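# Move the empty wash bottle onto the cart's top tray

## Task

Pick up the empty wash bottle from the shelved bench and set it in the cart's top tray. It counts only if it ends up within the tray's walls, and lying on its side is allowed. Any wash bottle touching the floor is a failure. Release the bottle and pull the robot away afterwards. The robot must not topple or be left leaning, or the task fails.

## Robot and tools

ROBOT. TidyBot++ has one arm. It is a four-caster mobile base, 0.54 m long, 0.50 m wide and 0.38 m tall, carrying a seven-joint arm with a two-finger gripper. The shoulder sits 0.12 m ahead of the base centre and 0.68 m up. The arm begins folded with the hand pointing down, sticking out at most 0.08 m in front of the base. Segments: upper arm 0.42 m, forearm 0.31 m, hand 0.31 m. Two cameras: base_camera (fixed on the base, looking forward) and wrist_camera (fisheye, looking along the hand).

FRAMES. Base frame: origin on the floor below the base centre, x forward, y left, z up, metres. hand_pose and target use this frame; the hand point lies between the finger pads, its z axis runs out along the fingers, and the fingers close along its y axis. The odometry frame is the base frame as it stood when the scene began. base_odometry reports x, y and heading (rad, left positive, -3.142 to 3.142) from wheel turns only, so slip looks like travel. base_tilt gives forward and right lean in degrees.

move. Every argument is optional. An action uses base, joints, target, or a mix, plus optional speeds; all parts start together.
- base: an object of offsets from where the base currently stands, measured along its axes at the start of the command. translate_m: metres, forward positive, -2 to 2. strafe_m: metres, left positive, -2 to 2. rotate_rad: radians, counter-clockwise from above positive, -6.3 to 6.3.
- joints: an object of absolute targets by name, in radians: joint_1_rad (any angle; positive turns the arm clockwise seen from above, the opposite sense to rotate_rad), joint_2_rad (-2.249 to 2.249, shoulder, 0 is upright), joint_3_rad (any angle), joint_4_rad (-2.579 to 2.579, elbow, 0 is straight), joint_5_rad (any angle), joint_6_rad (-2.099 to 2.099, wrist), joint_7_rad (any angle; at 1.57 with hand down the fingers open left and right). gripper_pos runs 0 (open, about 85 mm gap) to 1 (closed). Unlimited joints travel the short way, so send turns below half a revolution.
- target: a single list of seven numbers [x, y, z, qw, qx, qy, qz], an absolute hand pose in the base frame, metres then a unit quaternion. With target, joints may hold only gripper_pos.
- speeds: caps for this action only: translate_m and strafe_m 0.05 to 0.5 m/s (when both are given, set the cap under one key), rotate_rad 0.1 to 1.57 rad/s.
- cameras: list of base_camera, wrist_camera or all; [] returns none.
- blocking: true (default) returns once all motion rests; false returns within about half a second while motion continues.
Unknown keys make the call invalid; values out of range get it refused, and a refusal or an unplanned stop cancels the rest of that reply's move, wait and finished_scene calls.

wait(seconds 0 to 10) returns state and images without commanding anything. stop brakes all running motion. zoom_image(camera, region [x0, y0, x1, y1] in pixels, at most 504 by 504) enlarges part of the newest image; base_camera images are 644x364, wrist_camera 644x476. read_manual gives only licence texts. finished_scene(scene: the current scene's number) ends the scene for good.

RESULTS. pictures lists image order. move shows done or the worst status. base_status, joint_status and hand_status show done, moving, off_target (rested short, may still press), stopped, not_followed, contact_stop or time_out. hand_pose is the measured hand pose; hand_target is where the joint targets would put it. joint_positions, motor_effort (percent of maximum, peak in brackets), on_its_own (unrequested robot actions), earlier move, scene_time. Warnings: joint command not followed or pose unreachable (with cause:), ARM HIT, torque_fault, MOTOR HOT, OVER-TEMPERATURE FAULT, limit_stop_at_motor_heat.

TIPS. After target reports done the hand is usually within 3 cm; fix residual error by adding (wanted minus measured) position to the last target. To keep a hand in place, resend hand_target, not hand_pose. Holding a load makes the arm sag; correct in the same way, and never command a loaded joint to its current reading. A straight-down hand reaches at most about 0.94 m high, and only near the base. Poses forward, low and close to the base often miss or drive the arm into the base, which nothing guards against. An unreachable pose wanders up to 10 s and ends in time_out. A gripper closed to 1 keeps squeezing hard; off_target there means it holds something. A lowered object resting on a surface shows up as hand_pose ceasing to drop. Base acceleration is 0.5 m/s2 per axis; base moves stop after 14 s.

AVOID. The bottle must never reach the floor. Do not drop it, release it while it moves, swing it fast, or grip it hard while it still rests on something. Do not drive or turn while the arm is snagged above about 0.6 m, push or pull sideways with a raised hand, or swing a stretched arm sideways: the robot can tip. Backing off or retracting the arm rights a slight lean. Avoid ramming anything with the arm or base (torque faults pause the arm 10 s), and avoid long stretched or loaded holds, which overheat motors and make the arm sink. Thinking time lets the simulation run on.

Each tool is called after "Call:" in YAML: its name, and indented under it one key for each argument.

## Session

Call:
move:
  joints: {"joint_1_rad": 0.005, "joint_2_rad": -0.6, "joint_3_rad": 3.135, "joint_4_rad": -2.17, "joint_5_rad": 0.016, "joint_6_rad": -0.2, "joint_7_rad": 1.62}

Call:
move:
  base: {"rotate_rad": 1.57}

Call:
move:
  base: {"rotate_rad": 1.57}

Call:
move:
  base: {"rotate_rad": 1.57}

Scene clock: 1.87 s.
move: done
base_odometry: x=+0.000 y=+0.000 heading=+0.000
base_tilt: forward=+0.1 right=+0.2
base_status: not commanded
joint_positions: joint_1_rad=-0.007 joint_2_rad=-0.595 joint_3_rad=+3.114 joint_4_rad=-2.183 joint_5_rad=-0.024 joint_6_rad=-0.259 joint_7_rad=+1.576 gripper_pos=+0.000
joint_status: all done
motor_effort: joint_1_rad=-1(2) joint_2_rad=-2(5) joint_3_rad=+1(3) joint_4_rad=+22(22) joint_5_rad=+1(1) joint_6_rad=+9(9) joint_7_rad=-1(2)
hand_pose: x=+0.4964 y=+0.0184 z=+0.9400 quat_wxyz=(-0.011, +0.797, +0.011, +0.603) (m; base frame)
hand_target: x=+0.5009 y=+0.0016 z=+0.9677 quat_wxyz=(+0.023, +0.773, +0.025, +0.633) (m; base frame)
hand_status: not commanded
pictures: base_camera, wrist_camera

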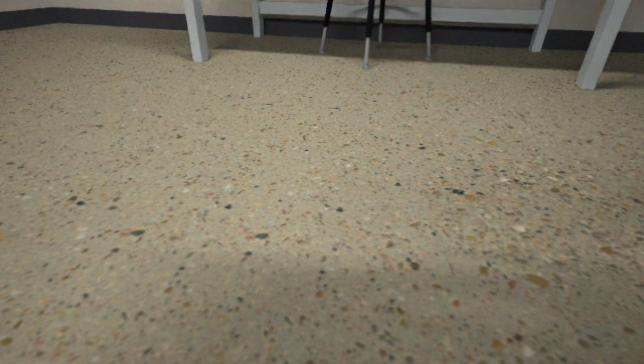

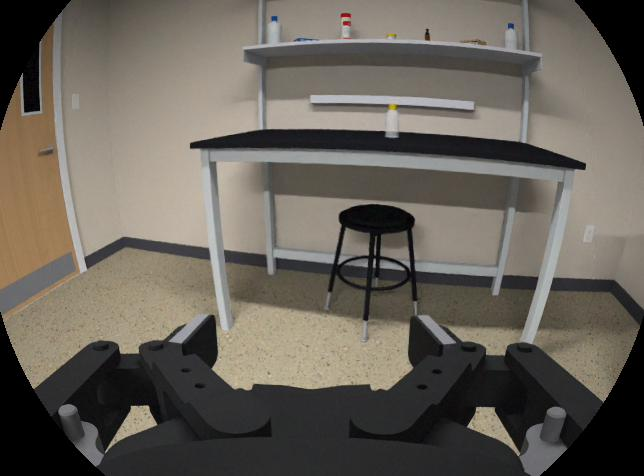

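Scene clock: 4.17 s.
move: done
base_odometry: x=+0.000 y=+0.000 heading=+1.570
base_tilt: forward=+0.1 right=+0.2
base_status: done
joint_positions: joint_1_rad=-0.003 joint_2_rad=-0.595 joint_3_rad=+3.120 joint_4_rad=-2.183 joint_5_rad=-0.024 joint_6_rad=-0.255 joint_7_rad=+1.576 gripper_pos=+0.000
joint_status: not commanded
motor_effort: joint_1_rad=-1(2) joint_2_rad=-2(3) joint_3_rad=+1(3) joint_4_rad=+22(22) joint_5_rad=+1(1) joint_6_rad=+9(9) joint_7_rad=-1(2)
hand_pose: x=+0.4969 y=+0.0144 z=+0.9412 quat_wxyz=(-0.009, +0.796, +0.007, +0.605) (m; base frame)
hand_target: x=+0.5009 y=+0.0016 z=+0.9677 quat_wxyz=(+0.023, +0.773, +0.025, +0.633) (m; base frame)
hand_status: not commanded
pictures: base_camera, wrist_camera

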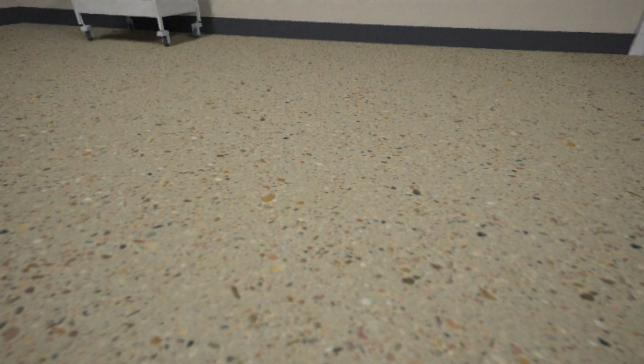

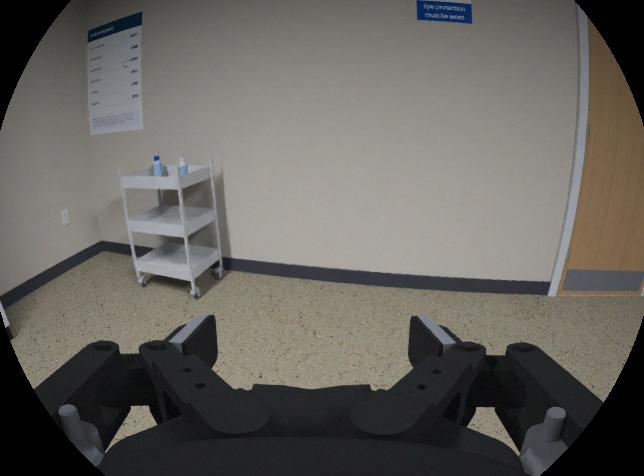

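Scene clock: 6.47 s.
move: done
base_odometry: x=+0.000 y=+0.000 heading=+3.139
base_tilt: forward=+0.1 right=+0.2
base_status: done
joint_positions: joint_1_rad=-0.001 joint_2_rad=-0.595 joint_3_rad=+3.122 joint_4_rad=-2.183 joint_5_rad=-0.024 joint_6_rad=-0.255 joint_7_rad=+1.576 gripper_pos=+0.000
joint_status: not commanded
motor_effort: joint_1_rad=+0(2) joint_2_rad=-2(3) joint_3_rad=+1(3) joint_4_rad=+22(22) joint_5_rad=+1(1) joint_6_rad=+9(9) joint_7_rad=-1(2)
hand_pose: x=+0.4970 y=+0.0127 z=+0.9413 quat_wxyz=(-0.009, +0.796, +0.005, +0.605) (m; base frame)
hand_target: x=+0.5009 y=+0.0016 z=+0.9677 quat_wxyz=(+0.023, +0.773, +0.025, +0.633) (m; base frame)
hand_status: not commanded
pictures: base_camera, wrist_camera

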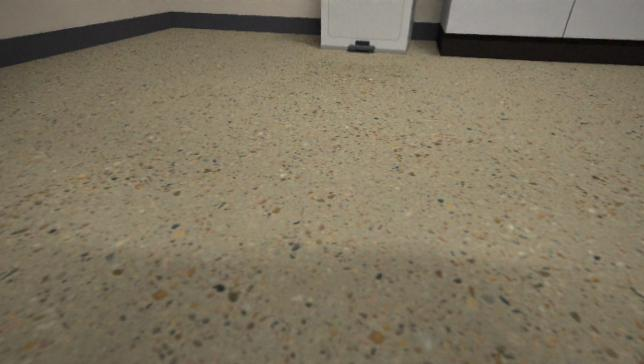

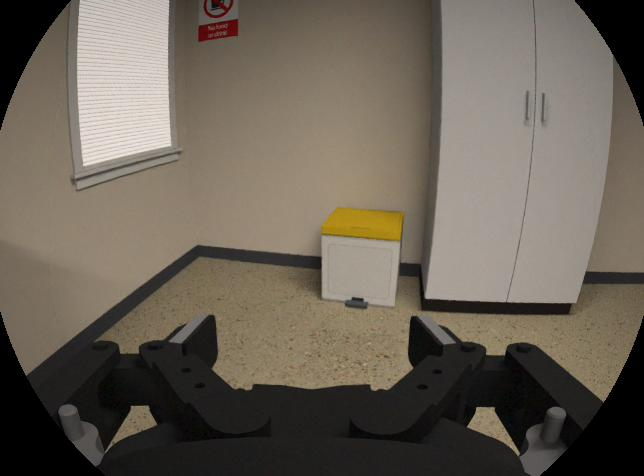

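Scene clock: 8.77 s.
move: done
base_odometry: x=+0.000 y=+0.000 heading=-1.574
base_tilt: forward=+0.1 right=+0.2
base_status: done
joint_positions: joint_1_rad=-0.001 joint_2_rad=-0.595 joint_3_rad=+3.123 joint_4_rad=-2.183 joint_5_rad=-0.024 joint_6_rad=-0.255 joint_7_rad=+1.576 gripper_pos=+0.000
joint_status: not commanded
motor_effort: joint_1_rad=-1(1) joint_2_rad=-1(3) joint_3_rad=+1(3) joint_4_rad=+21(22) joint_5_rad=+1(1) joint_6_rad=+9(9) joint_7_rad=-1(2)
hand_pose: x=+0.4970 y=+0.0119 z=+0.9414 quat_wxyz=(-0.009, +0.796, +0.004, +0.605) (m; base frame)
hand_target: x=+0.5009 y=+0.0016 z=+0.9677 quat_wxyz=(+0.023, +0.773, +0.025, +0.633) (m; base frame)
hand_status: not commanded
pictures: base_camera, wrist_camera

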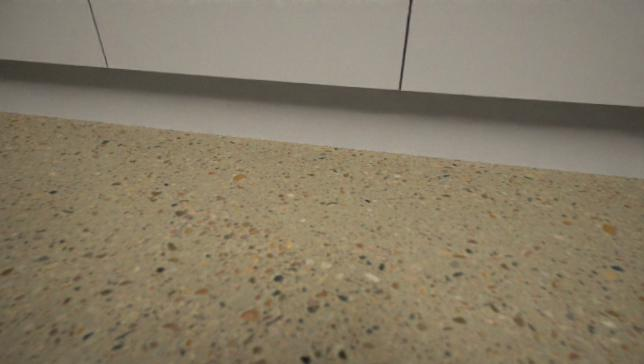

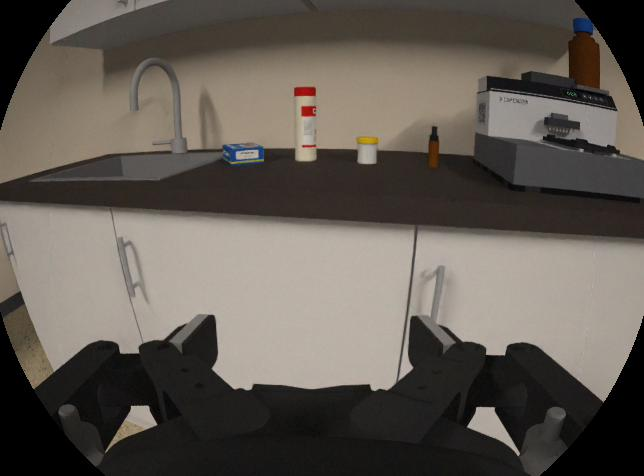

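Call:
move:
  base: {"translate_m": -0.06, "strafe_m": 0.804, "rotate_rad": 1.274}

Call:
zoom_image:
  camera: "wrist_camera"
  region: [180, 0, 480, 240]

Scene clock: 27.43 s.
move: done
base_odometry: x=+0.804 y=+0.057 heading=-0.300
base_tilt: forward=+0.1 right=+0.2
base_status: done
joint_positions: joint_1_rad=+0.000 joint_2_rad=-0.594 joint_3_rad=+3.129 joint_4_rad=-2.183 joint_5_rad=-0.024 joint_6_rad=-0.253 joint_7_rad=+1.576 gripper_pos=+0.000
joint_status: not commanded
motor_effort: joint_1_rad=+0(2) joint_2_rad=-1(4) joint_3_rad=+2(2) joint_4_rad=+21(22) joint_5_rad=+1(1) joint_6_rad=+9(9) joint_7_rad=-1(2)
hand_pose: x=+0.4975 y=+0.0091 z=+0.9416 quat_wxyz=(-0.008, +0.796, +0.001, +0.605) (m; base frame)
hand_target: x=+0.5009 y=+0.0016 z=+0.9677 quat_wxyz=(+0.023, +0.773, +0.025, +0.633) (m; base frame)
hand_status: not commanded
pictures: base_camera, wrist_camera

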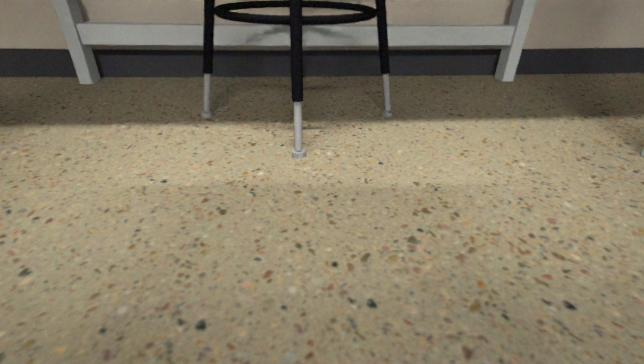

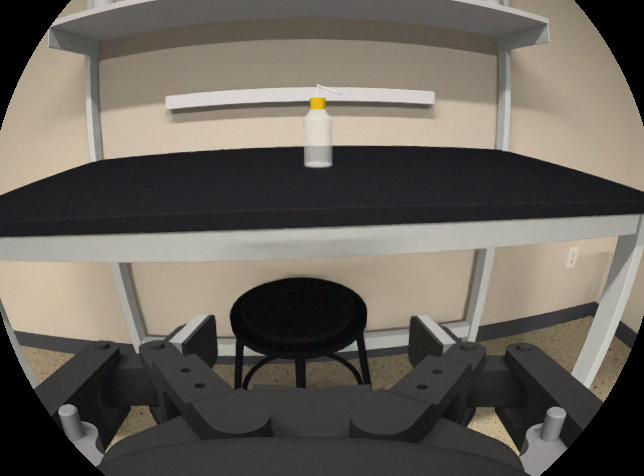

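Scaled by 1.680.

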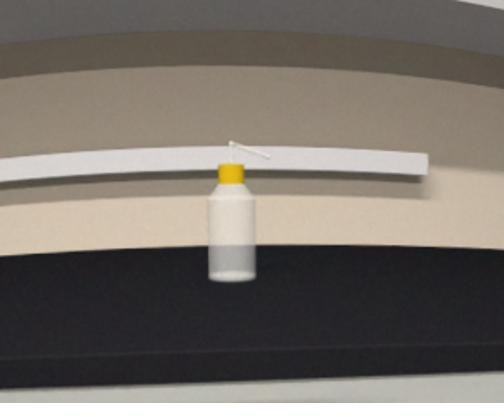

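Call:
move:
  joints: {"joint_1_rad": 0.005, "joint_2_rad": 0.155, "joint_3_rad": 3.145, "joint_4_rad": -1.593, "joint_5_rad": 0.02, "joint_6_rad": 0.13, "joint_7_rad": 1.62}
  base: {"translate_m": 0.12}
  speeds: {"translate_m": 0.2}
  cameras: ["wrist_camera"]

Scene clock: 38.73 s.
move: done
base_odometry: x=+0.919 y=+0.022 heading=-0.300
base_tilt: forward=+0.1 right=+0.2
base_status: done
joint_positions: joint_1_rad=+0.000 joint_2_rad=+0.147 joint_3_rad=+3.129 joint_4_rad=-1.613 joint_5_rad=-0.024 joint_6_rad=+0.071 joint_7_rad=+1.576 gripper_pos=+0.000
joint_status: all done
motor_effort: joint_1_rad=+0(2) joint_2_rad=-27(29) joint_3_rad=+0(4) joint_4_rad=+21(23) joint_5_rad=+1(2) joint_6_rad=+9(10) joint_7_rad=-1(2)
hand_pose: x=+0.7983 y=+0.0088 z=+1.0027 quat_wxyz=(-0.011, +0.747, -0.004, +0.664) (m; base frame)
hand_target: x=+0.8044 y=-0.0034 z=+1.0274 quat_wxyz=(+0.026, +0.723, +0.023, +0.690) (m; base frame)
hand_status: not commanded
pictures: wrist_camera

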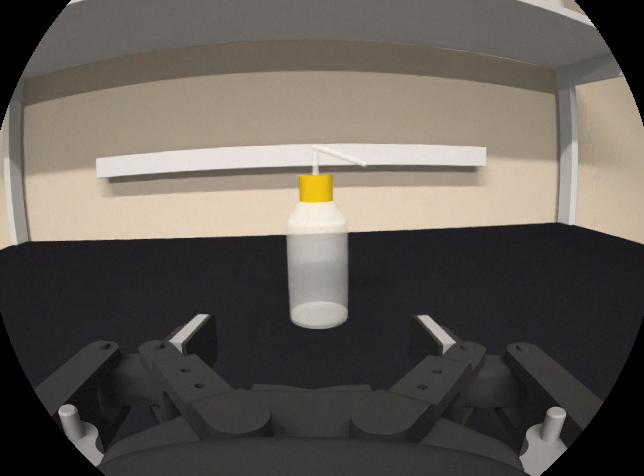

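Call:
move:
  base: {"translate_m": 0.155, "strafe_m": -0.003}
  speeds: {"translate_m": 0.12}
  cameras: ["wrist_camera"]

Scene clock: 45.23 s.
move: done
base_odometry: x=+1.067 y=-0.027 heading=-0.300
base_tilt: forward=+0.2 right=+0.2
base_status: done
joint_positions: joint_1_rad=+0.000 joint_2_rad=+0.151 joint_3_rad=+3.129 joint_4_rad=-1.609 joint_5_rad=-0.024 joint_6_rad=+0.075 joint_7_rad=+1.576 gripper_pos=+0.000
joint_status: not commanded
motor_effort: joint_1_rad=-1(1) joint_2_rad=-27(30) joint_3_rad=+1(2) joint_4_rad=+21(22) joint_5_rad=+1(1) joint_6_rad=+9(9) joint_7_rad=-1(2)
hand_pose: x=+0.8001 y=+0.0087 z=+1.0029 quat_wxyz=(-0.011, +0.746, -0.004, +0.665) (m; base frame)
hand_target: x=+0.8044 y=-0.0034 z=+1.0274 quat_wxyz=(+0.026, +0.723, +0.023, +0.690) (m; base frame)
hand_status: not commanded
pictures: wrist_camera

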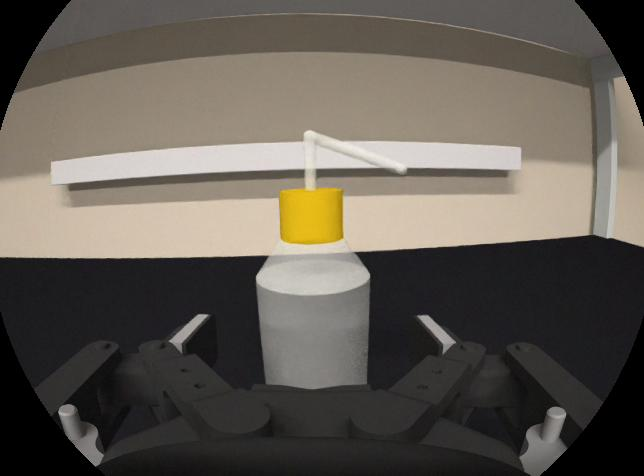

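Call:
move:
  base: {"translate_m": 0.038}
  speeds: {"translate_m": 0.1}
  cameras: ["wrist_camera"]

Call:
move:
  joints: {"gripper_pos": 0.55}
  cameras: ["wrist_camera"]

Scene clock: 48.73 s.
move: done
base_odometry: x=+1.103 y=-0.038 heading=-0.300
base_tilt: forward=+0.2 right=+0.2
base_status: done
joint_positions: joint_1_rad=+0.000 joint_2_rad=+0.151 joint_3_rad=+3.129 joint_4_rad=-1.609 joint_5_rad=-0.024 joint_6_rad=+0.076 joint_7_rad=+1.576 gripper_pos=+0.000
joint_status: not commanded
motor_effort: joint_1_rad=-1(2) joint_2_rad=-27(30) joint_3_rad=+0(2) joint_4_rad=+21(22) joint_5_rad=+1(1) joint_6_rad=+9(9) joint_7_rad=-1(2)
hand_pose: x=+0.8002 y=+0.0087 z=+1.0034 quat_wxyz=(-0.011, +0.746, -0.004, +0.666) (m; base frame)
hand_target: x=+0.8044 y=-0.0034 z=+1.0274 quat_wxyz=(+0.026, +0.723, +0.023, +0.690) (m; base frame)
hand_status: not commanded
pictures: wrist_camera

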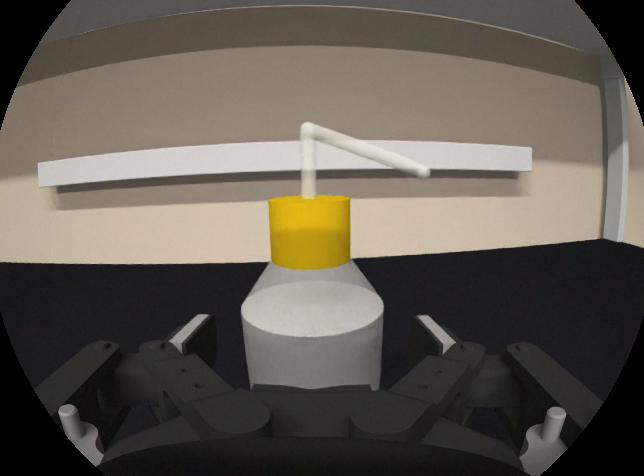

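Scene clock: 49.57 s.
move: off_target
base_odometry: x=+1.103 y=-0.038 heading=-0.300
base_tilt: forward=+0.1 right=+0.2
base_status: not commanded
joint_positions: joint_1_rad=+0.000 joint_2_rad=+0.151 joint_3_rad=+3.129 joint_4_rad=-1.609 joint_5_rad=-0.024 joint_6_rad=+0.076 joint_7_rad=+1.576 gripper_pos=+0.378
joint_status: gripper_pos off_target (ended at +0.378, target +0.550)
motor_effort: joint_1_rad=+0(1) joint_2_rad=-28(28) joint_3_rad=+1(1) joint_4_rad=+22(22) joint_5_rad=+1(1) joint_6_rad=+9(10) joint_7_rad=-1(2)
hand_pose: x=+0.8003 y=+0.0087 z=+1.0036 quat_wxyz=(-0.010, +0.746, -0.004, +0.666) (m; base frame)
hand_target: x=+0.8044 y=-0.0034 z=+1.0274 quat_wxyz=(+0.026, +0.723, +0.023, +0.690) (m; base frame)
hand_status: not commanded
pictures: wrist_camera

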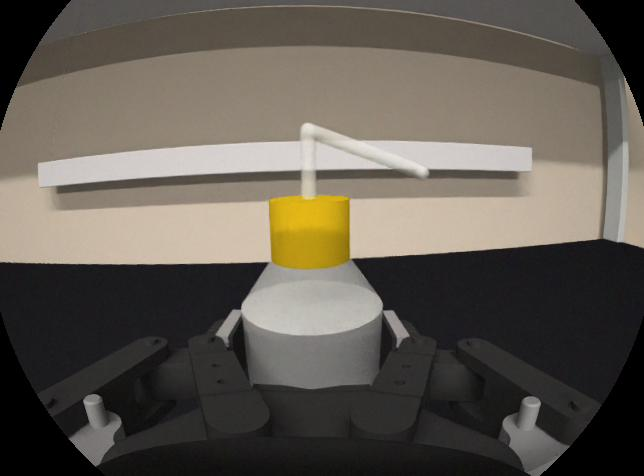

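Call:
move:
  joints: {"joint_2_rad": 0.04}
  cameras: ["wrist_camera"]

Call:
move:
  base: {"translate_m": -0.8}
  speeds: {"translate_m": 0.35}
  cameras: ["wrist_camera"]

Call:
move:
  base: {"translate_m": -2.0, "strafe_m": 0.722, "rotate_rad": 1.63}
  speeds: {"rotate_rad": 0.6}
  joints: {"joint_2_rad": -0.35, "joint_4_rad": -1.6, "joint_6_rad": -1.0}

Scene clock: 64.73 s.
move: done
base_odometry: x=+1.103 y=-0.038 heading=-0.300
base_tilt: forward=+0.2 right=+0.2
base_status: not commanded
joint_positions: joint_1_rad=+0.000 joint_2_rad=+0.035 joint_3_rad=+3.129 joint_4_rad=-1.604 joint_5_rad=-0.024 joint_6_rad=+0.080 joint_7_rad=+1.576 gripper_pos=+0.378
joint_status: all done
motor_effort: joint_1_rad=-1(1) joint_2_rad=-23(30) joint_3_rad=+0(1) joint_4_rad=+21(23) joint_5_rad=+1(1) joint_6_rad=+9(10) joint_7_rad=-1(1)
hand_pose: x=+0.7583 y=+0.0087 z=+1.0851 quat_wxyz=(-0.011, +0.703, -0.003, +0.711) (m; base frame)
hand_target: x=+0.7602 y=-0.0032 z=+1.1038 quat_wxyz=(+0.027, +0.682, +0.022, +0.730) (m; base frame)
hand_status: not commanded
pictures: wrist_camera

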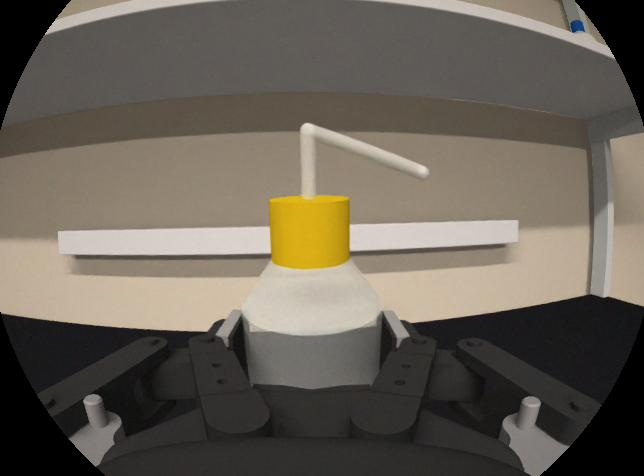

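Scene clock: 68.17 s.
move: done
base_odometry: x=+0.338 y=+0.198 heading=-0.300
base_tilt: forward=+0.1 right=+0.2
base_status: done
joint_positions: joint_1_rad=+0.001 joint_2_rad=+0.036 joint_3_rad=+3.131 joint_4_rad=-1.603 joint_5_rad=-0.024 joint_6_rad=+0.080 joint_7_rad=+1.576 gripper_pos=+0.378
joint_status: not commanded
motor_effort: joint_1_rad=+0(2) joint_2_rad=-24(28) joint_3_rad=+1(3) joint_4_rad=+21(23) joint_5_rad=+1(1) joint_6_rad=+9(10) joint_7_rad=-1(2)
hand_pose: x=+0.7589 y=+0.0067 z=+1.0842 quat_wxyz=(-0.009, +0.703, -0.004, +0.711) (m; base frame)
hand_target: x=+0.7602 y=-0.0032 z=+1.1038 quat_wxyz=(+0.027, +0.682, +0.022, +0.730) (m; base frame)
hand_status: not commanded
pictures: wrist_camera

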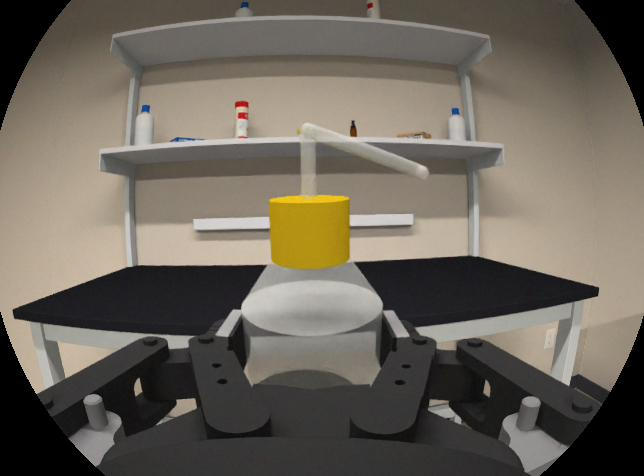

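Scene clock: 73.37 s.
move: done
base_odometry: x=-1.360 y=+1.478 heading=+1.331
base_tilt: forward=+0.1 right=+0.2
base_status: done
joint_positions: joint_1_rad=+0.007 joint_2_rad=-0.350 joint_3_rad=+3.143 joint_4_rad=-1.603 joint_5_rad=-0.018 joint_6_rad=-0.955 joint_7_rad=+1.576 gripper_pos=+0.378
joint_status: all done
motor_effort: joint_1_rad=-1(4) joint_2_rad=-8(29) joint_3_rad=+1(3) joint_4_rad=+20(23) joint_5_rad=+1(1) joint_6_rad=+8(10) joint_7_rad=-1(2)
hand_pose: x=+0.5236 y=+0.0022 z=+0.9897 quat_wxyz=(-0.006, +0.893, -0.003, +0.450) (m; base frame)
hand_target: x=+0.5152 y=-0.0075 z=+0.9807 quat_wxyz=(+0.022, +0.902, +0.019, +0.431) (m; base frame)
hand_status: not commanded
pictures: base_camera, wrist_camera

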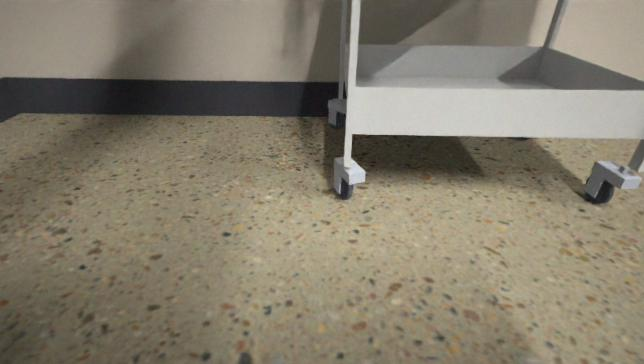

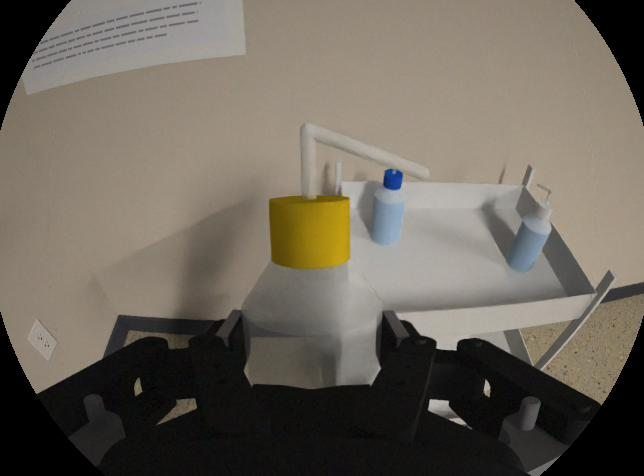

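Call:
move:
  joints: {"joint_2_rad": 0.42, "joint_4_rad": -0.73, "joint_6_rad": -2.0}
  base: {"strafe_m": -0.257}
  speeds: {"strafe_m": 0.25}
  cameras: ["wrist_camera"]

Call:
move:
  base: {"translate_m": 0.2}
  speeds: {"translate_m": 0.2}
  cameras: ["wrist_camera"]

Scene clock: 89.47 s.
move: done
base_odometry: x=-1.110 y=+1.417 heading=+1.331
base_tilt: forward=+0.1 right=+0.3
base_status: done
joint_positions: joint_1_rad=+0.007 joint_2_rad=+0.410 joint_3_rad=+3.143 joint_4_rad=-0.752 joint_5_rad=-0.017 joint_6_rad=-1.947 joint_7_rad=+1.576 gripper_pos=+0.378
joint_status: all done
motor_effort: joint_1_rad=-1(3) joint_2_rad=-31(33) joint_3_rad=+0(3) joint_4_rad=+15(20) joint_5_rad=+0(1) joint_6_rad=+1(9) joint_7_rad=-1(2)
hand_pose: x=+0.5855 y=+0.0021 z=+0.8815 quat_wxyz=(-0.007, +1.000, +0.001, +0.017) (m; base frame)
hand_target: x=+0.5748 y=-0.0077 z=+0.8832 quat_wxyz=(+0.010, +1.000, +0.016, -0.004) (m; base frame)
hand_status: not commanded
pictures: wrist_camera

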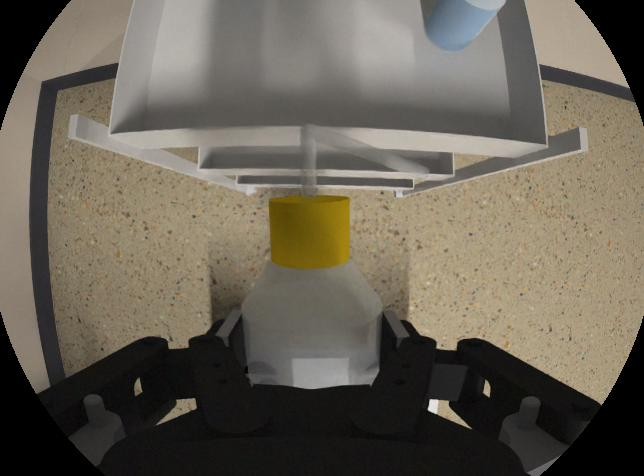

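Scene clock: 91.23 s.
move: done
base_odometry: x=-1.062 y=+1.611 heading=+1.331
base_tilt: forward=+0.1 right=+0.2
base_status: done
joint_positions: joint_1_rad=+0.007 joint_2_rad=+0.417 joint_3_rad=+3.143 joint_4_rad=-0.751 joint_5_rad=-0.017 joint_6_rad=-1.953 joint_7_rad=+1.576 gripper_pos=+0.378
joint_status: not commanded
motor_effort: joint_1_rad=-1(2) joint_2_rad=-32(34) joint_3_rad=+0(1) joint_4_rad=+16(16) joint_5_rad=+1(1) joint_6_rad=+0(2) joint_7_rad=-1(2)
hand_pose: x=+0.5852 y=+0.0021 z=+0.8785 quat_wxyz=(-0.007, +1.000, +0.001, +0.010) (m; base frame)
hand_target: x=+0.5748 y=-0.0077 z=+0.8832 quat_wxyz=(+0.010, +1.000, +0.016, -0.004) (m; base frame)
hand_status: not commanded
pictures: wrist_camera

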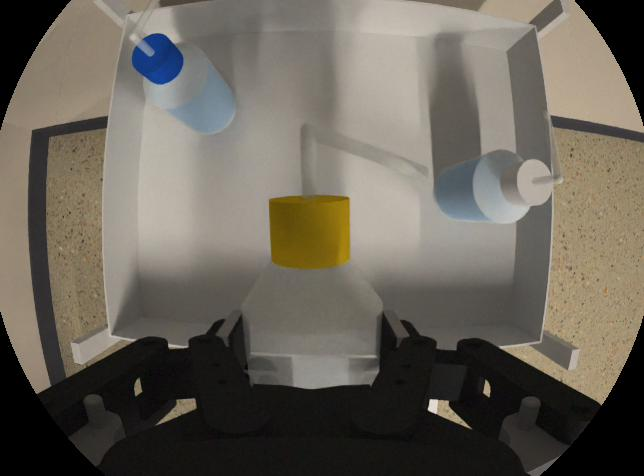

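Call:
move:
  base: {"translate_m": 0.04, "strafe_m": 0.01}
  speeds: {"translate_m": 0.2}
  cameras: []

Call:
move:
  joints: {"joint_2_rad": 0.365, "joint_4_rad": -1.19, "joint_6_rad": -1.50}
  cameras: ["wrist_camera"]

Scene clock: 96.97 s.
move: done
base_odometry: x=-1.062 y=+1.653 heading=+1.331
base_tilt: forward=+0.2 right=+0.2
base_status: done
joint_positions: joint_1_rad=+0.007 joint_2_rad=+0.421 joint_3_rad=+3.143 joint_4_rad=-0.750 joint_5_rad=-0.017 joint_6_rad=-1.955 joint_7_rad=+1.576 gripper_pos=+0.378
joint_status: not commanded
motor_effort: joint_1_rad=-1(3) joint_2_rad=-31(34) joint_3_rad=+0(1) joint_4_rad=+16(16) joint_5_rad=+0(1) joint_6_rad=+1(2) joint_7_rad=-1(1)
hand_pose: x=+0.5856 y=+0.0021 z=+0.8769 quat_wxyz=(-0.007, +1.000, +0.001, +0.008) (m; base frame)
hand_target: x=+0.5748 y=-0.0077 z=+0.8832 quat_wxyz=(+0.010, +1.000, +0.016, -0.004) (m; base frame)
hand_status: not commanded
pictures: none
No camera images: "cameras" was empty.

Scene clock: 98.93 s.
move: done
base_odometry: x=-1.062 y=+1.653 heading=+1.331
base_tilt: forward=+0.1 right=+0.2
base_status: not commanded
joint_positions: joint_1_rad=+0.007 joint_2_rad=+0.374 joint_3_rad=+3.143 joint_4_rad=-1.161 joint_5_rad=-0.017 joint_6_rad=-1.554 joint_7_rad=+1.576 gripper_pos=+0.378
joint_status: all done
motor_effort: joint_1_rad=-1(2) joint_2_rad=-31(33) joint_3_rad=+0(1) joint_4_rad=+17(19) joint_5_rad=+0(1) joint_6_rad=+1(2) joint_7_rad=+0(2)
hand_pose: x=+0.6033 y=+0.0022 z=+0.7739 quat_wxyz=(-0.008, +1.000, -0.002, +0.026) (m; base frame)
hand_target: x=+0.6104 y=-0.0088 z=+0.7697 quat_wxyz=(+0.012, +0.999, +0.021, +0.043) (m; base frame)
hand_status: not commanded
pictures: wrist_camera

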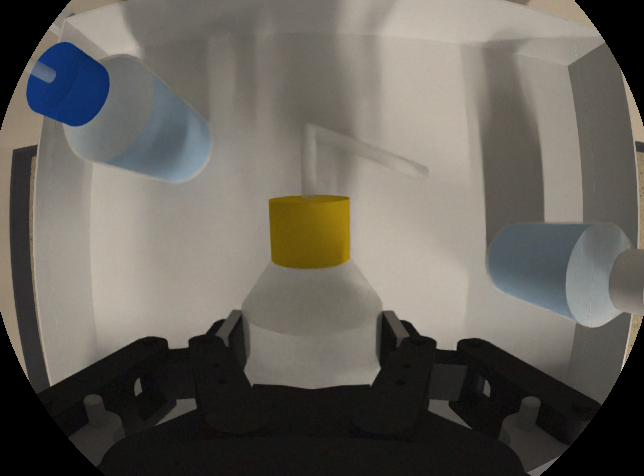

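Call:
move:
  joints: {"joint_2_rad": 0.349, "joint_4_rad": -1.34, "joint_6_rad": -1.365}
  cameras: []

Call:
move:
  joints: {"joint_2_rad": 0.345, "joint_4_rad": -1.375, "joint_6_rad": -1.335}
  cameras: []

Call:
move:
  joints: {"joint_2_rad": 0.343, "joint_4_rad": -1.395, "joint_6_rad": -1.317}
  cameras: ["wrist_camera"]

Scene clock: 103.20 s.
move: done
base_odometry: x=-1.062 y=+1.653 heading=+1.331
base_tilt: forward=+0.1 right=+0.2
base_status: not commanded
joint_positions: joint_1_rad=+0.007 joint_2_rad=+0.358 joint_3_rad=+3.143 joint_4_rad=-1.313 joint_5_rad=-0.017 joint_6_rad=-1.420 joint_7_rad=+1.576 gripper_pos=+0.378
joint_status: all done
motor_effort: joint_1_rad=-1(1) joint_2_rad=-30(32) joint_3_rad=+0(1) joint_4_rad=+17(18) joint_5_rad=+0(1) joint_6_rad=+0(2) joint_7_rad=-1(2)
hand_pose: x=+0.5951 y=+0.0022 z=+0.7338 quat_wxyz=(-0.008, +1.000, -0.003, +0.026) (m; base frame)
hand_target: x=+0.6023 y=-0.0086 z=+0.7301 quat_wxyz=(+0.012, +0.999, +0.022, +0.043) (m; base frame)
hand_status: not commanded
pictures: none
No camera images: "cameras" was empty.

Scene clock: 103.90 s.
move: done
base_odometry: x=-1.062 y=+1.653 heading=+1.331
base_tilt: forward=+0.1 right=+0.2
base_status: not commanded
joint_positions: joint_1_rad=+0.007 joint_2_rad=+0.352 joint_3_rad=+3.143 joint_4_rad=-1.350 joint_5_rad=-0.017 joint_6_rad=-1.385 joint_7_rad=+1.576 gripper_pos=+0.378
joint_status: all done
motor_effort: joint_1_rad=-1(1) joint_2_rad=-29(31) joint_3_rad=+0(1) joint_4_rad=+17(18) joint_5_rad=+0(1) joint_6_rad=+1(2) joint_7_rad=-1(1)
hand_pose: x=+0.5927 y=+0.0022 z=+0.7247 quat_wxyz=(-0.008, +1.000, -0.003, +0.027) (m; base frame)
hand_target: x=+0.5991 y=-0.0086 z=+0.7210 quat_wxyz=(+0.012, +0.999, +0.022, +0.043) (m; base frame)
hand_status: not commanded
pictures: none
No camera images: "cameras" was empty.

Scene clock: 104.50 s.
move: done
base_odometry: x=-1.062 y=+1.653 heading=+1.331
base_tilt: forward=+0.1 right=+0.2
base_status: not commanded
joint_positions: joint_1_rad=+0.007 joint_2_rad=+0.350 joint_3_rad=+3.143 joint_4_rad=-1.369 joint_5_rad=-0.017 joint_6_rad=-1.367 joint_7_rad=+1.576 gripper_pos=+0.378
joint_status: all done
motor_effort: joint_1_rad=-1(1) joint_2_rad=-29(31) joint_3_rad=+0(1) joint_4_rad=+17(18) joint_5_rad=+0(1) joint_6_rad=+1(2) joint_7_rad=-1(1)
hand_pose: x=+0.5916 y=+0.0022 z=+0.7196 quat_wxyz=(-0.008, +1.000, -0.003, +0.028) (m; base frame)
hand_target: x=+0.5974 y=-0.0086 z=+0.7157 quat_wxyz=(+0.012, +0.999, +0.023, +0.043) (m; base frame)
hand_status: not commanded
pictures: wrist_camera

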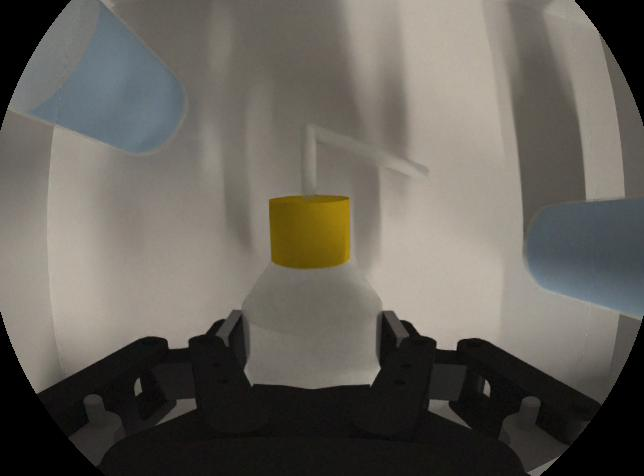

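Call:
move:
  joints: {"joint_2_rad": 0.341, "joint_4_rad": -1.415, "joint_6_rad": -1.299}
  cameras: []

Call:
move:
  joints: {"joint_2_rad": 0.339, "joint_4_rad": -1.435, "joint_6_rad": -1.281}
  cameras: ["wrist_camera"]

Scene clock: 109.93 s.
move: done
base_odometry: x=-1.062 y=+1.653 heading=+1.331
base_tilt: forward=+0.1 right=+0.2
base_status: not commanded
joint_positions: joint_1_rad=+0.007 joint_2_rad=+0.342 joint_3_rad=+3.143 joint_4_rad=-1.386 joint_5_rad=-0.017 joint_6_rad=-1.347 joint_7_rad=+1.576 gripper_pos=+0.378
joint_status: all done
motor_effort: joint_1_rad=+0(1) joint_2_rad=-29(31) joint_3_rad=+0(1) joint_4_rad=+17(17) joint_5_rad=+0(1) joint_6_rad=+1(2) joint_7_rad=-1(2)
hand_pose: x=+0.5911 y=+0.0021 z=+0.7181 quat_wxyz=(-0.008, +0.999, -0.003, +0.033) (m; base frame)
hand_target: x=+0.5956 y=-0.0085 z=+0.7104 quat_wxyz=(+0.012, +0.999, +0.023, +0.043) (m; base frame)
hand_status: not commanded
pictures: none
No camera images: "cameras" was empty.

Scene clock: 110.77 s.
move: done
base_odometry: x=-1.062 y=+1.653 heading=+1.331
base_tilt: forward=+0.1 right=+0.2
base_status: not commanded
joint_positions: joint_1_rad=+0.007 joint_2_rad=+0.333 joint_3_rad=+3.143 joint_4_rad=-1.400 joint_5_rad=-0.017 joint_6_rad=-1.331 joint_7_rad=+1.576 gripper_pos=+0.378
joint_status: all done
motor_effort: joint_1_rad=+0(1) joint_2_rad=-28(29) joint_3_rad=+0(1) joint_4_rad=+16(16) joint_5_rad=+1(1) joint_6_rad=+2(3) joint_7_rad=+0(2)
hand_pose: x=+0.5911 y=+0.0021 z=+0.7185 quat_wxyz=(-0.008, +0.999, -0.004, +0.039) (m; base frame)
hand_target: x=+0.5937 y=-0.0085 z=+0.7051 quat_wxyz=(+0.011, +0.999, +0.023, +0.043) (m; base frame)
hand_status: not commanded
pictures: wrist_camera

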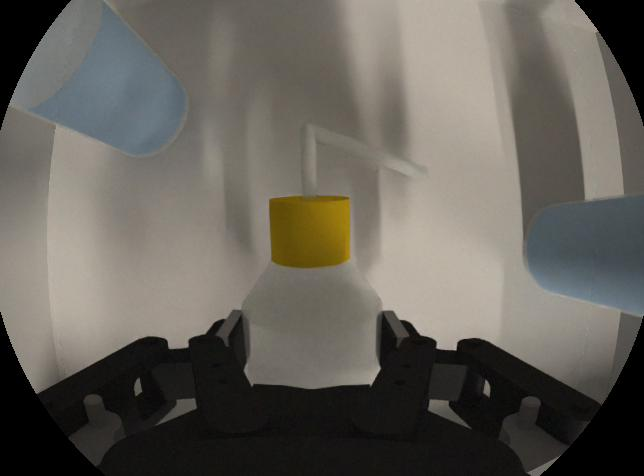

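Contact. Relieve the push and release gently.

Call:
move:
  joints: {"joint_2_rad": 0.341, "joint_4_rad": -1.405, "joint_6_rad": -1.309}
  cameras: []

Call:
move:
  joints: {"gripper_pos": 0.34}
  cameras: []

Call:
move:
  joints: {"gripper_pos": 0.1}
  cameras: ["wrist_camera"]

Call:
move:
  joints: {"joint_2_rad": 0.362, "joint_4_rad": -1.21, "joint_6_rad": -1.52}
  cameras: []

Call:
move:
  joints: {"joint_2_rad": 0.42, "joint_4_rad": -0.75, "joint_6_rad": -1.98}
  cameras: ["wrist_camera"]

Scene clock: 117.07 s.
move: done
base_odometry: x=-1.062 y=+1.653 heading=+1.331
base_tilt: forward=+0.1 right=+0.2
base_status: not commanded
joint_positions: joint_1_rad=+0.007 joint_2_rad=+0.333 joint_3_rad=+3.143 joint_4_rad=-1.398 joint_5_rad=-0.017 joint_6_rad=-1.331 joint_7_rad=+1.576 gripper_pos=+0.378
joint_status: all done
motor_effort: joint_1_rad=+0(1) joint_2_rad=-29(29) joint_3_rad=+0(1) joint_4_rad=+16(17) joint_5_rad=+1(1) joint_6_rad=+2(2) joint_7_rad=-1(2)
hand_pose: x=+0.5916 y=+0.0021 z=+0.7189 quat_wxyz=(-0.007, +0.999, -0.004, +0.040) (m; base frame)
hand_target: x=+0.5962 y=-0.0085 z=+0.7135 quat_wxyz=(+0.012, +0.999, +0.023, +0.043) (m; base frame)
hand_status: not commanded
pictures: none
No camera images: "cameras" was empty.

Scene clock: 117.70 s.
move: done
base_odometry: x=-1.062 y=+1.653 heading=+1.331
base_tilt: forward=+0.1 right=+0.2
base_status: not commanded
joint_positions: joint_1_rad=+0.007 joint_2_rad=+0.333 joint_3_rad=+3.143 joint_4_rad=-1.398 joint_5_rad=-0.017 joint_6_rad=-1.331 joint_7_rad=+1.576 gripper_pos=+0.339
joint_status: all done
motor_effort: joint_1_rad=-1(1) joint_2_rad=-30(30) joint_3_rad=+0(1) joint_4_rad=+17(18) joint_5_rad=+0(1) joint_6_rad=+1(2) joint_7_rad=-1(1)
hand_pose: x=+0.5916 y=+0.0021 z=+0.7189 quat_wxyz=(-0.007, +0.999, -0.004, +0.040) (m; base frame)
hand_target: x=+0.5962 y=-0.0085 z=+0.7135 quat_wxyz=(+0.012, +0.999, +0.023, +0.043) (m; base frame)
hand_status: not commanded
pictures: none
No camera images: "cameras" was empty.

Scene clock: 118.37 s.
move: done
base_odometry: x=-1.062 y=+1.653 heading=+1.331
base_tilt: forward=+0.2 right=+0.2
base_status: not commanded
joint_positions: joint_1_rad=+0.007 joint_2_rad=+0.333 joint_3_rad=+3.143 joint_4_rad=-1.398 joint_5_rad=-0.017 joint_6_rad=-1.331 joint_7_rad=+1.576 gripper_pos=+0.100
joint_status: all done
motor_effort: joint_1_rad=+0(1) joint_2_rad=-29(30) joint_3_rad=+0(1) joint_4_rad=+17(17) joint_5_rad=+0(1) joint_6_rad=+1(1) joint_7_rad=-1(1)
hand_pose: x=+0.5916 y=+0.0021 z=+0.7189 quat_wxyz=(-0.007, +0.999, -0.004, +0.040) (m; base frame)
hand_target: x=+0.5962 y=-0.0085 z=+0.7135 quat_wxyz=(+0.012, +0.999, +0.023, +0.043) (m; base frame)
hand_status: not commanded
pictures: wrist_camera

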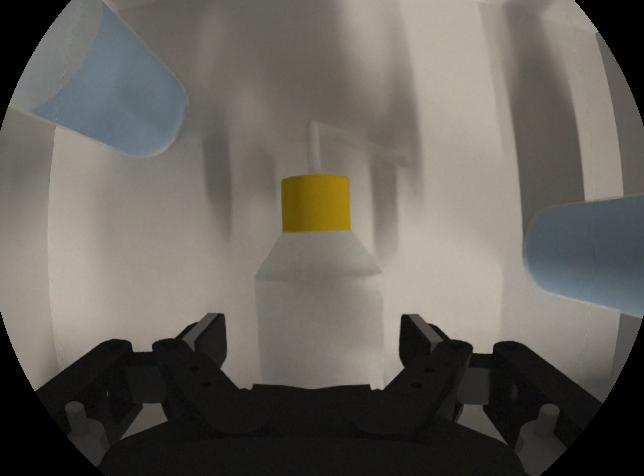

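Scene clock: 119.57 s.
move: done
base_odometry: x=-1.062 y=+1.653 heading=+1.331
base_tilt: forward=+0.1 right=+0.2
base_status: not commanded
joint_positions: joint_1_rad=+0.007 joint_2_rad=+0.344 joint_3_rad=+3.143 joint_4_rad=-1.228 joint_5_rad=-0.017 joint_6_rad=-1.467 joint_7_rad=+1.576 gripper_pos=+0.100
joint_status: all done
motor_effort: joint_1_rad=+0(1) joint_2_rad=-31(31) joint_3_rad=+0(1) joint_4_rad=+17(18) joint_5_rad=+0(1) joint_6_rad=+1(2) joint_7_rad=+0(2)
hand_pose: x=+0.6072 y=+0.0021 z=+0.7680 quat_wxyz=(-0.008, +0.999, -0.002, +0.051) (m; base frame)
hand_target: x=+0.5978 y=-0.0087 z=+0.7641 quat_wxyz=(+0.011, +0.999, +0.021, +0.024) (m; base frame)
hand_status: not commanded
pictures: none
No camera images: "cameras" was empty.

Scene clock: 121.53 s.
move: done
base_odometry: x=-1.062 y=+1.653 heading=+1.331
base_tilt: forward=+0.1 right=+0.2
base_status: not commanded
joint_positions: joint_1_rad=+0.007 joint_2_rad=+0.402 joint_3_rad=+3.143 joint_4_rad=-0.770 joint_5_rad=-0.017 joint_6_rad=-1.927 joint_7_rad=+1.576 gripper_pos=+0.100
joint_status: all done
motor_effort: joint_1_rad=+0(1) joint_2_rad=-30(32) joint_3_rad=+0(1) joint_4_rad=+15(18) joint_5_rad=+0(1) joint_6_rad=+1(2) joint_7_rad=-1(2)
hand_pose: x=+0.5867 y=+0.0021 z=+0.8802 quat_wxyz=(-0.007, +1.000, +0.001, +0.022) (m; base frame)
hand_target: x=+0.5774 y=-0.0078 z=+0.8774 quat_wxyz=(+0.010, +1.000, +0.017, -0.004) (m; base frame)
hand_status: not commanded
pictures: wrist_camera

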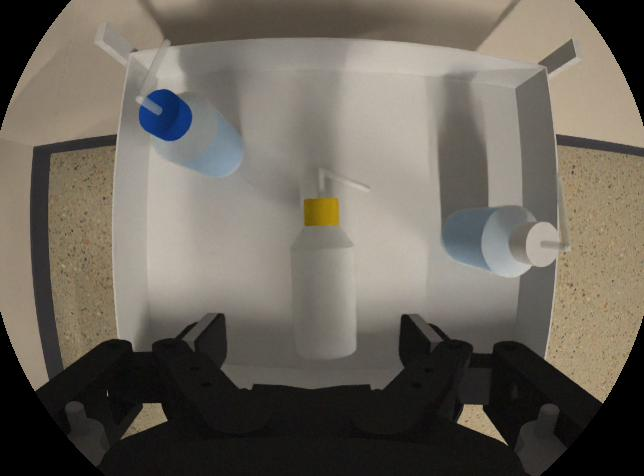

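Call:
move:
  base: {"translate_m": -0.45}
  cameras: ["wrist_camera"]

Call:
finished_scene:
  scene: 2

Scene clock: 128.03 s.
move: done
base_odometry: x=-1.169 y=+1.216 heading=+1.330
base_tilt: forward=+0.1 right=+0.2
base_status: done
joint_positions: joint_1_rad=+0.007 joint_2_rad=+0.408 joint_3_rad=+3.143 joint_4_rad=-0.768 joint_5_rad=-0.016 joint_6_rad=-1.936 joint_7_rad=+1.576 gripper_pos=+0.100
joint_status: not commanded
motor_effort: joint_1_rad=+0(4) joint_2_rad=-30(35) joint_3_rad=+0(1) joint_4_rad=+15(16) joint_5_rad=+0(1) joint_6_rad=+1(2) joint_7_rad=-1(2)
hand_pose: x=+0.5856 y=+0.0020 z=+0.8778 quat_wxyz=(-0.007, +1.000, +0.001, +0.015) (m; base frame)
hand_target: x=+0.5774 y=-0.0078 z=+0.8774 quat_wxyz=(+0.010, +1.000, +0.017, -0.004) (m; base frame)
hand_status: not commanded
pictures: wrist_camera

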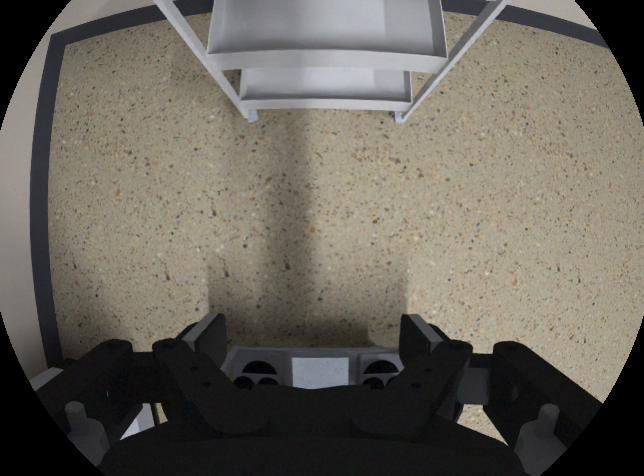

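The scene is finished: the task was done.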